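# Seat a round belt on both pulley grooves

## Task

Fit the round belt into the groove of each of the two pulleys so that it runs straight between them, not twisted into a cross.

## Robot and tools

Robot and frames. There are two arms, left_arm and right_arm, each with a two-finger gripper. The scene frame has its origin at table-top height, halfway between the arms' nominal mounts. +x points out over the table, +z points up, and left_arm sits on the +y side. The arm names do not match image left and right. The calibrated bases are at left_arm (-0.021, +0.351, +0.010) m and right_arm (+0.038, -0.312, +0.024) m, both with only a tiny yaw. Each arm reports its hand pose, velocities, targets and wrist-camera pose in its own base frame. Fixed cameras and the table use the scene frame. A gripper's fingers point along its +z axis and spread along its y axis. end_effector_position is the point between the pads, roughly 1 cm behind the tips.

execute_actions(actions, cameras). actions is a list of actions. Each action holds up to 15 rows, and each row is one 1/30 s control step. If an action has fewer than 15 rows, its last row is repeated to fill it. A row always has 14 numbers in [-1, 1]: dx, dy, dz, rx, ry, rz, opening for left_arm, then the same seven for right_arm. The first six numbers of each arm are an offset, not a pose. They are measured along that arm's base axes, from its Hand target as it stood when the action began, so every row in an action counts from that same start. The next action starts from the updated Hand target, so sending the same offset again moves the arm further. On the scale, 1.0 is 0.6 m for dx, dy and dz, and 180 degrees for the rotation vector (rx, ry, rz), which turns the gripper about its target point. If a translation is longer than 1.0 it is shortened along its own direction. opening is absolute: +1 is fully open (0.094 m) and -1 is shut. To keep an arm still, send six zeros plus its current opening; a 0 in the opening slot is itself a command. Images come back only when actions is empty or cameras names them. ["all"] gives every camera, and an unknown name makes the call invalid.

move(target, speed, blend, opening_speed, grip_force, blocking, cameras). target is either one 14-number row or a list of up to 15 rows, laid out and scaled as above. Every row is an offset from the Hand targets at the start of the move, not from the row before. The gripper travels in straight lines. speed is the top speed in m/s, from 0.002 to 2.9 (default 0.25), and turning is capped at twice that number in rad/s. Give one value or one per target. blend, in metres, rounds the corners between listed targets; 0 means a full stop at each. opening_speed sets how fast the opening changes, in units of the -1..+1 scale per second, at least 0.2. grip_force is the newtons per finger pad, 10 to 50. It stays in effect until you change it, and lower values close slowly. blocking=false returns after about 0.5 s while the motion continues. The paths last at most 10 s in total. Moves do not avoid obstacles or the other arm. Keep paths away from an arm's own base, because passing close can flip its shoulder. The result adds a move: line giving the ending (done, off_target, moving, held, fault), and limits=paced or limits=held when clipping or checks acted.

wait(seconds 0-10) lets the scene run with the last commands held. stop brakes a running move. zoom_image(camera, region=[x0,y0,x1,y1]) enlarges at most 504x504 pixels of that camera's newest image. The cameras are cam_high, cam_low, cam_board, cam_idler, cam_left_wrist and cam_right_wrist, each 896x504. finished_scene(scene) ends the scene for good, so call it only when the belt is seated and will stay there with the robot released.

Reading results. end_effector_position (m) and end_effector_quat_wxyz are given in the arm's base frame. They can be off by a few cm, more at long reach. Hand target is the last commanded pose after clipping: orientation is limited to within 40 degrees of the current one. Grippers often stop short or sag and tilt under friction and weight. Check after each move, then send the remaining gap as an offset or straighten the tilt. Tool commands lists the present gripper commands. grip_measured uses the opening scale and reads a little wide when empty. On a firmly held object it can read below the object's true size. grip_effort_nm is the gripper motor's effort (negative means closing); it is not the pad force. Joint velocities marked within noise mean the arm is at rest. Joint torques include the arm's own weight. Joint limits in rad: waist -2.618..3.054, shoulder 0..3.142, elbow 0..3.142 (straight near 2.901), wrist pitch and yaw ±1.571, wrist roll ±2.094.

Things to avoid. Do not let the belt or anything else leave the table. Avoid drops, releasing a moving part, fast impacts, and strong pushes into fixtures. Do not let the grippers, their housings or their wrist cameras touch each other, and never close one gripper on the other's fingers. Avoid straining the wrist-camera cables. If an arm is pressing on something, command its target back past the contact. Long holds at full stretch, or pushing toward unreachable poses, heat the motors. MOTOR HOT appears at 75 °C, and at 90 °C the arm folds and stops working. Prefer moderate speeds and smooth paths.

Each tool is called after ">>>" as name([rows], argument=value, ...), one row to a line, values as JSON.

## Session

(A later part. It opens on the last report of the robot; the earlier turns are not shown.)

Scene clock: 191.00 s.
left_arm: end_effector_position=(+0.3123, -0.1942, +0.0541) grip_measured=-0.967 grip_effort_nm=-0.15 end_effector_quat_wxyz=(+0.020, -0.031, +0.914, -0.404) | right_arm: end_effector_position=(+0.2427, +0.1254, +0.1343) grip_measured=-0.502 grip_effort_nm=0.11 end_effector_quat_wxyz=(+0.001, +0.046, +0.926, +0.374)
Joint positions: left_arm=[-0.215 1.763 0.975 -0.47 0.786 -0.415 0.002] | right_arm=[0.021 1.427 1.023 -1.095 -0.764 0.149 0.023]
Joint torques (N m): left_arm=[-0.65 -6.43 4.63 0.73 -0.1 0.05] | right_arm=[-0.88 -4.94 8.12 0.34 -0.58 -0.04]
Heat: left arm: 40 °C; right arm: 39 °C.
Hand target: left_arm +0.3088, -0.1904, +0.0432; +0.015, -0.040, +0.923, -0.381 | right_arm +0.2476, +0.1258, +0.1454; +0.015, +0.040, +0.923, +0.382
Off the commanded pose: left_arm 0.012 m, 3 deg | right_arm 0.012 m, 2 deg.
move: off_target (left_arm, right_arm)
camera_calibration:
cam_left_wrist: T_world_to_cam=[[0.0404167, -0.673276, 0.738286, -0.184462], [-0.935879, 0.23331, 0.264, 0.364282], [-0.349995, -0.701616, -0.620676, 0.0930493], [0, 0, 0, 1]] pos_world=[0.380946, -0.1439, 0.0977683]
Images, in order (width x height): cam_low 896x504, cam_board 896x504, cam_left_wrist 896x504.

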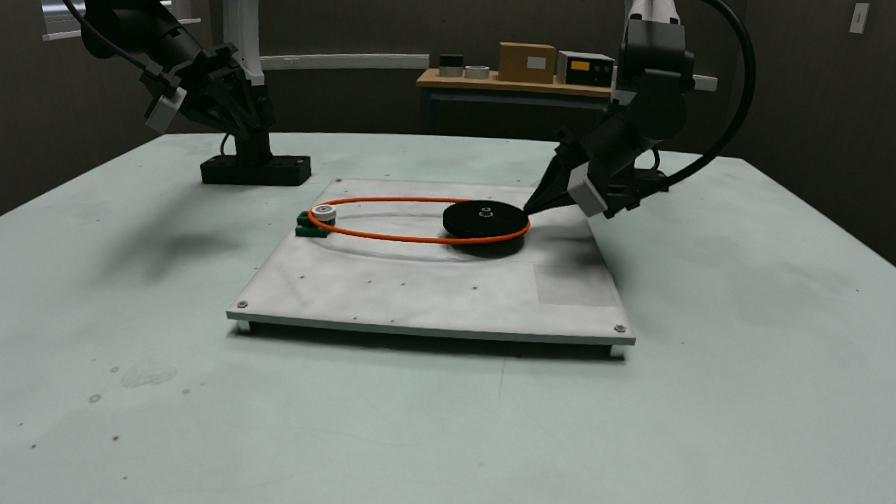

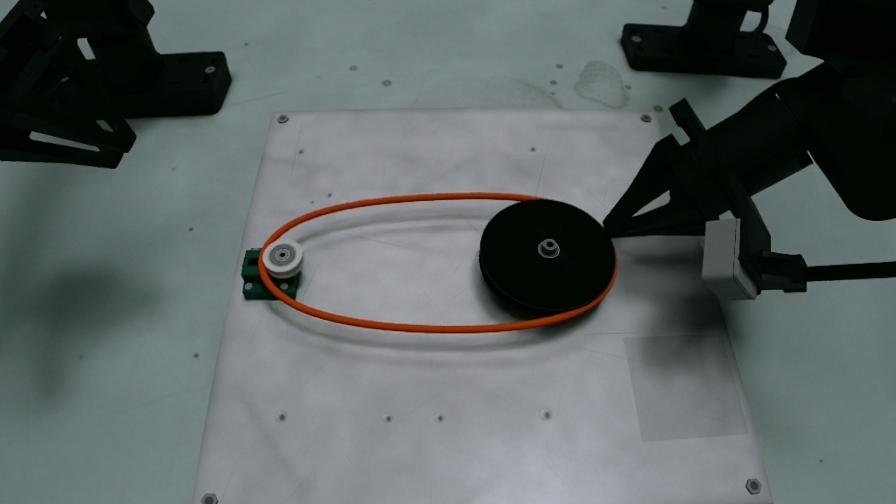

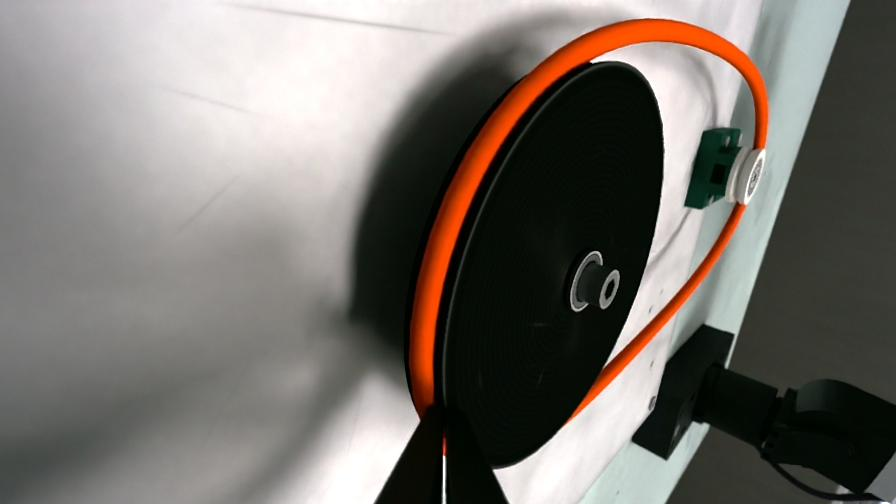

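>>> move([
  [0,0.08,0.08,0,0,0,-0.97,0,0,0,0,0,0,-0.5],
  [0,0.15,0.2,0,0,0,-0.97,0,0,0,0,0,0,-0.5],
], speed=[0.06,0.15], blend=[0.02,0], cameras=["all"])

>>> zoom_image(camera="cam_left_wrist", region=[400, 0, 720, 250])

>>> zoom_image(camera="cam_board", region=[440, 170, 680, 350])

>>> zoom_image(camera="cam_idler", region=[580, 150, 820, 270])

Scene clock: 194.27 s.
left_arm: end_effector_position=(+0.3022, -0.1009, +0.1477) grip_measured=-0.968 grip_effort_nm=-0.10 end_effector_quat_wxyz=(-0.009, -0.052, +0.925, -0.375) | right_arm: end_effector_position=(+0.2427, +0.1254, +0.1343) grip_measured=-0.502 grip_effort_nm=0.11 end_effector_quat_wxyz=(+0.001, +0.046, +0.926, +0.374)
Joint positions: left_arm=[0.067 1.689 1.333 -1.249 0.769 -0.031 0.002] | right_arm=[0.021 1.427 1.023 -1.095 -0.764 0.149 0.023]
Joint torques (N m): left_arm=[0.73 -7.91 8.79 0.13 0.59 0.29] | right_arm=[-0.77 -4.94 8.16 0.34 -0.58 -0.05]
Heat: left arm: 41 °C; right arm: 39 °C.
Hand target: left_arm +0.3088, -0.1003, +0.1631; +0.015, -0.040, +0.923, -0.381 | right_arm +0.2476, +0.1258, +0.1454; +0.015, +0.040, +0.923, +0.382
Off the commanded pose: left_arm 0.017 m, 3 deg | right_arm 0.012 m, 2 deg.
move: off_target (left_arm, right_arm)
camera_calibration:
cam_left_wrist: T_world_to_cam=[[0.102266, -0.715158, 0.691441, -0.20627], [-0.917044, 0.201555, 0.344102, 0.287646], [-0.385451, -0.669271, -0.635219, 0.22913], [0, 0, 0, 1]] pos_world=[0.373196, -0.0521426, 0.189192]
cam_right_wrist: T_world_to_cam=[[-0.0834689, -0.718256, -0.690755, 0.205097], [-0.919659, -0.211412, 0.330958, 0.244006], [-0.383746, 0.662883, -0.642904, 0.187263], [0, 0, 0, 1]] pos_world=[0.313383, 0.0747645, 0.181309]

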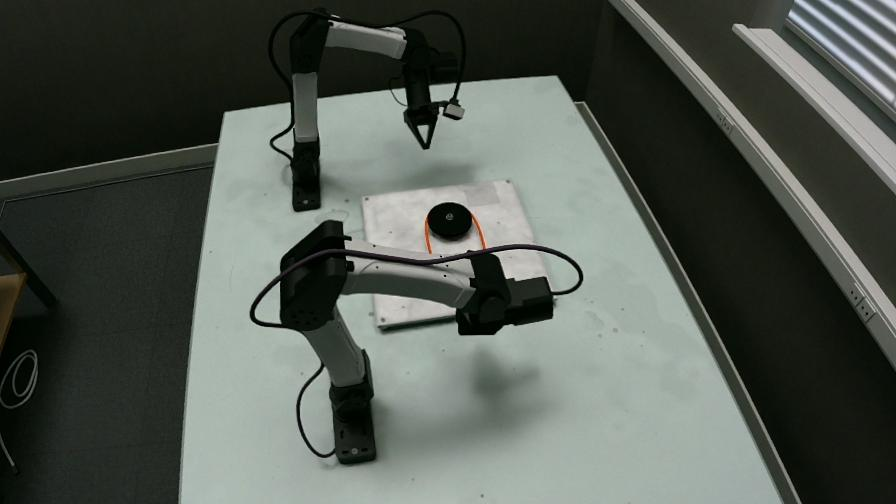

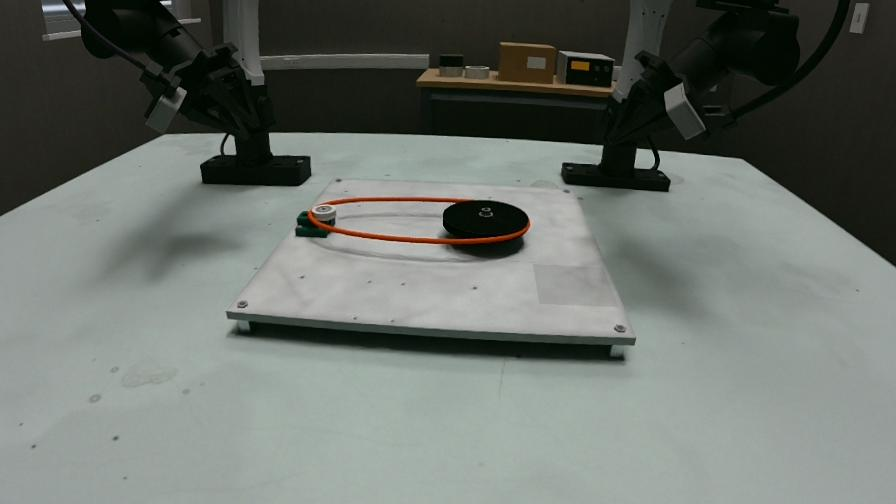

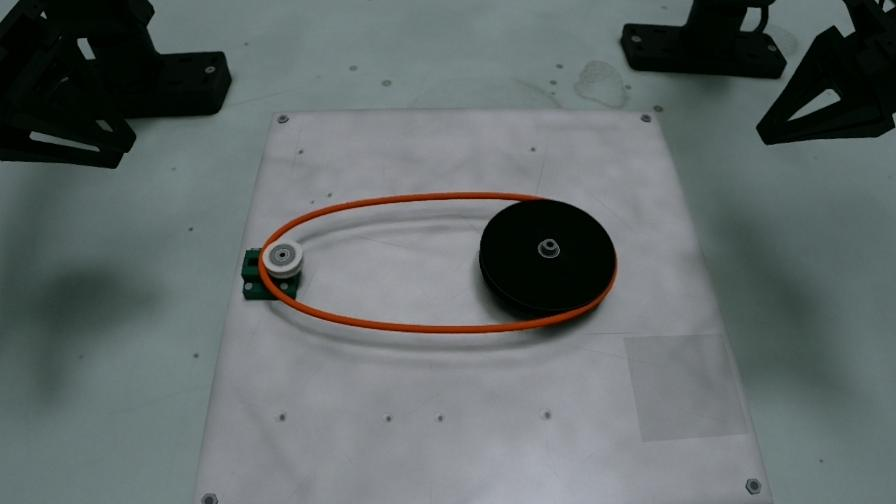

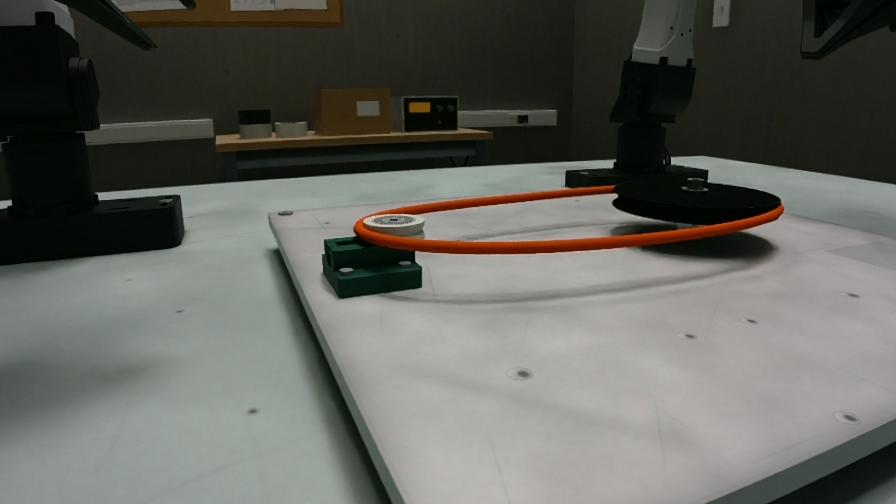

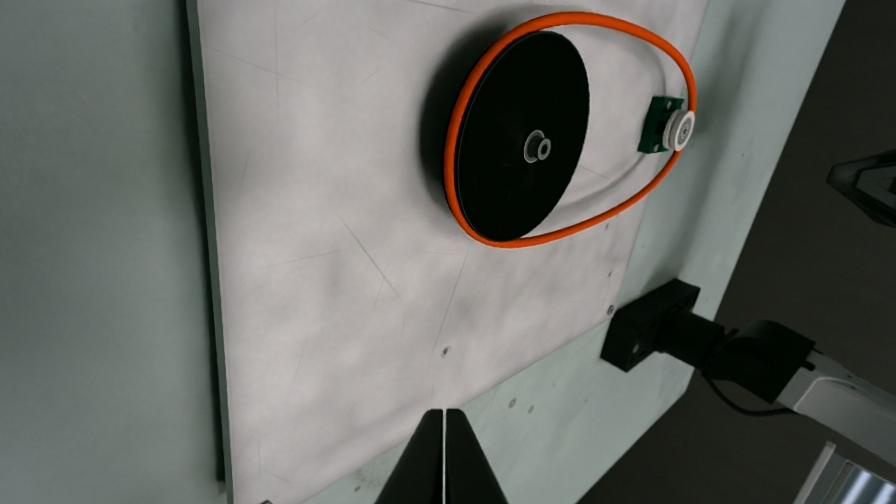

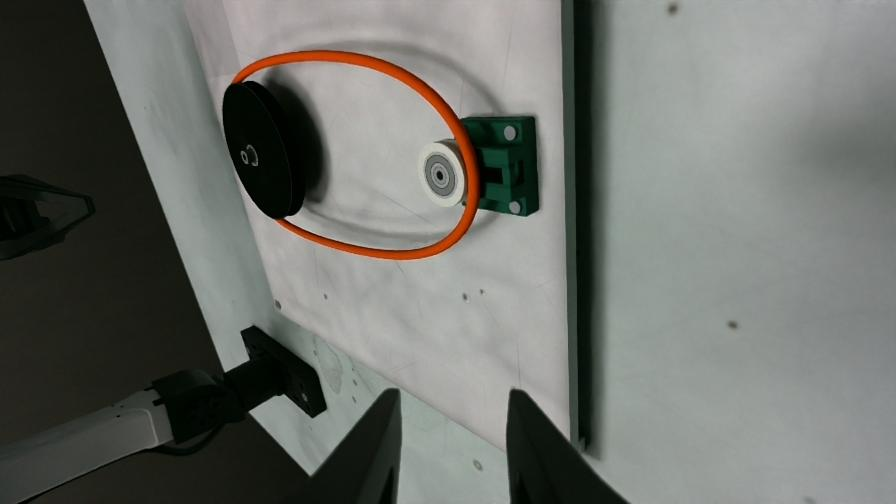

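Scaled by 1.575 from the camera's 896x504 image, which has a finer 1280x720 frame.

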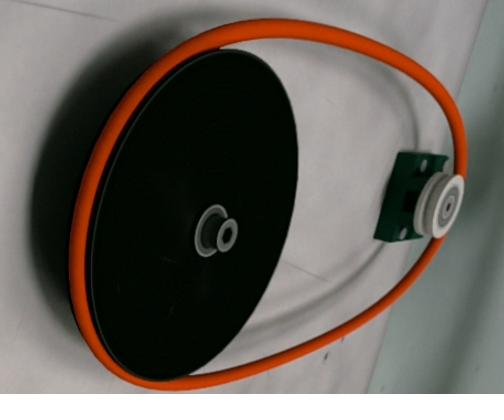

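Scaled by 2.100 from the camera's 896x504 image, which has a finer 1280x720 frame.

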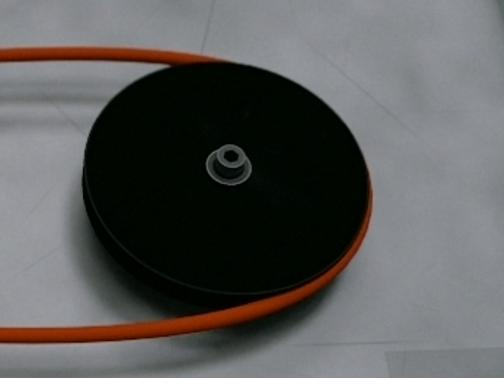

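Scaled by 2.100 from the camera's 896x504 image, which has a finer 1280x720 frame.

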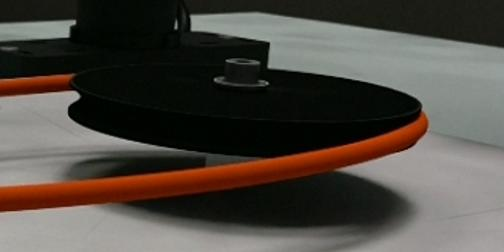

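>>> finished_scene(scene=1)

The scene is finished: the task was done.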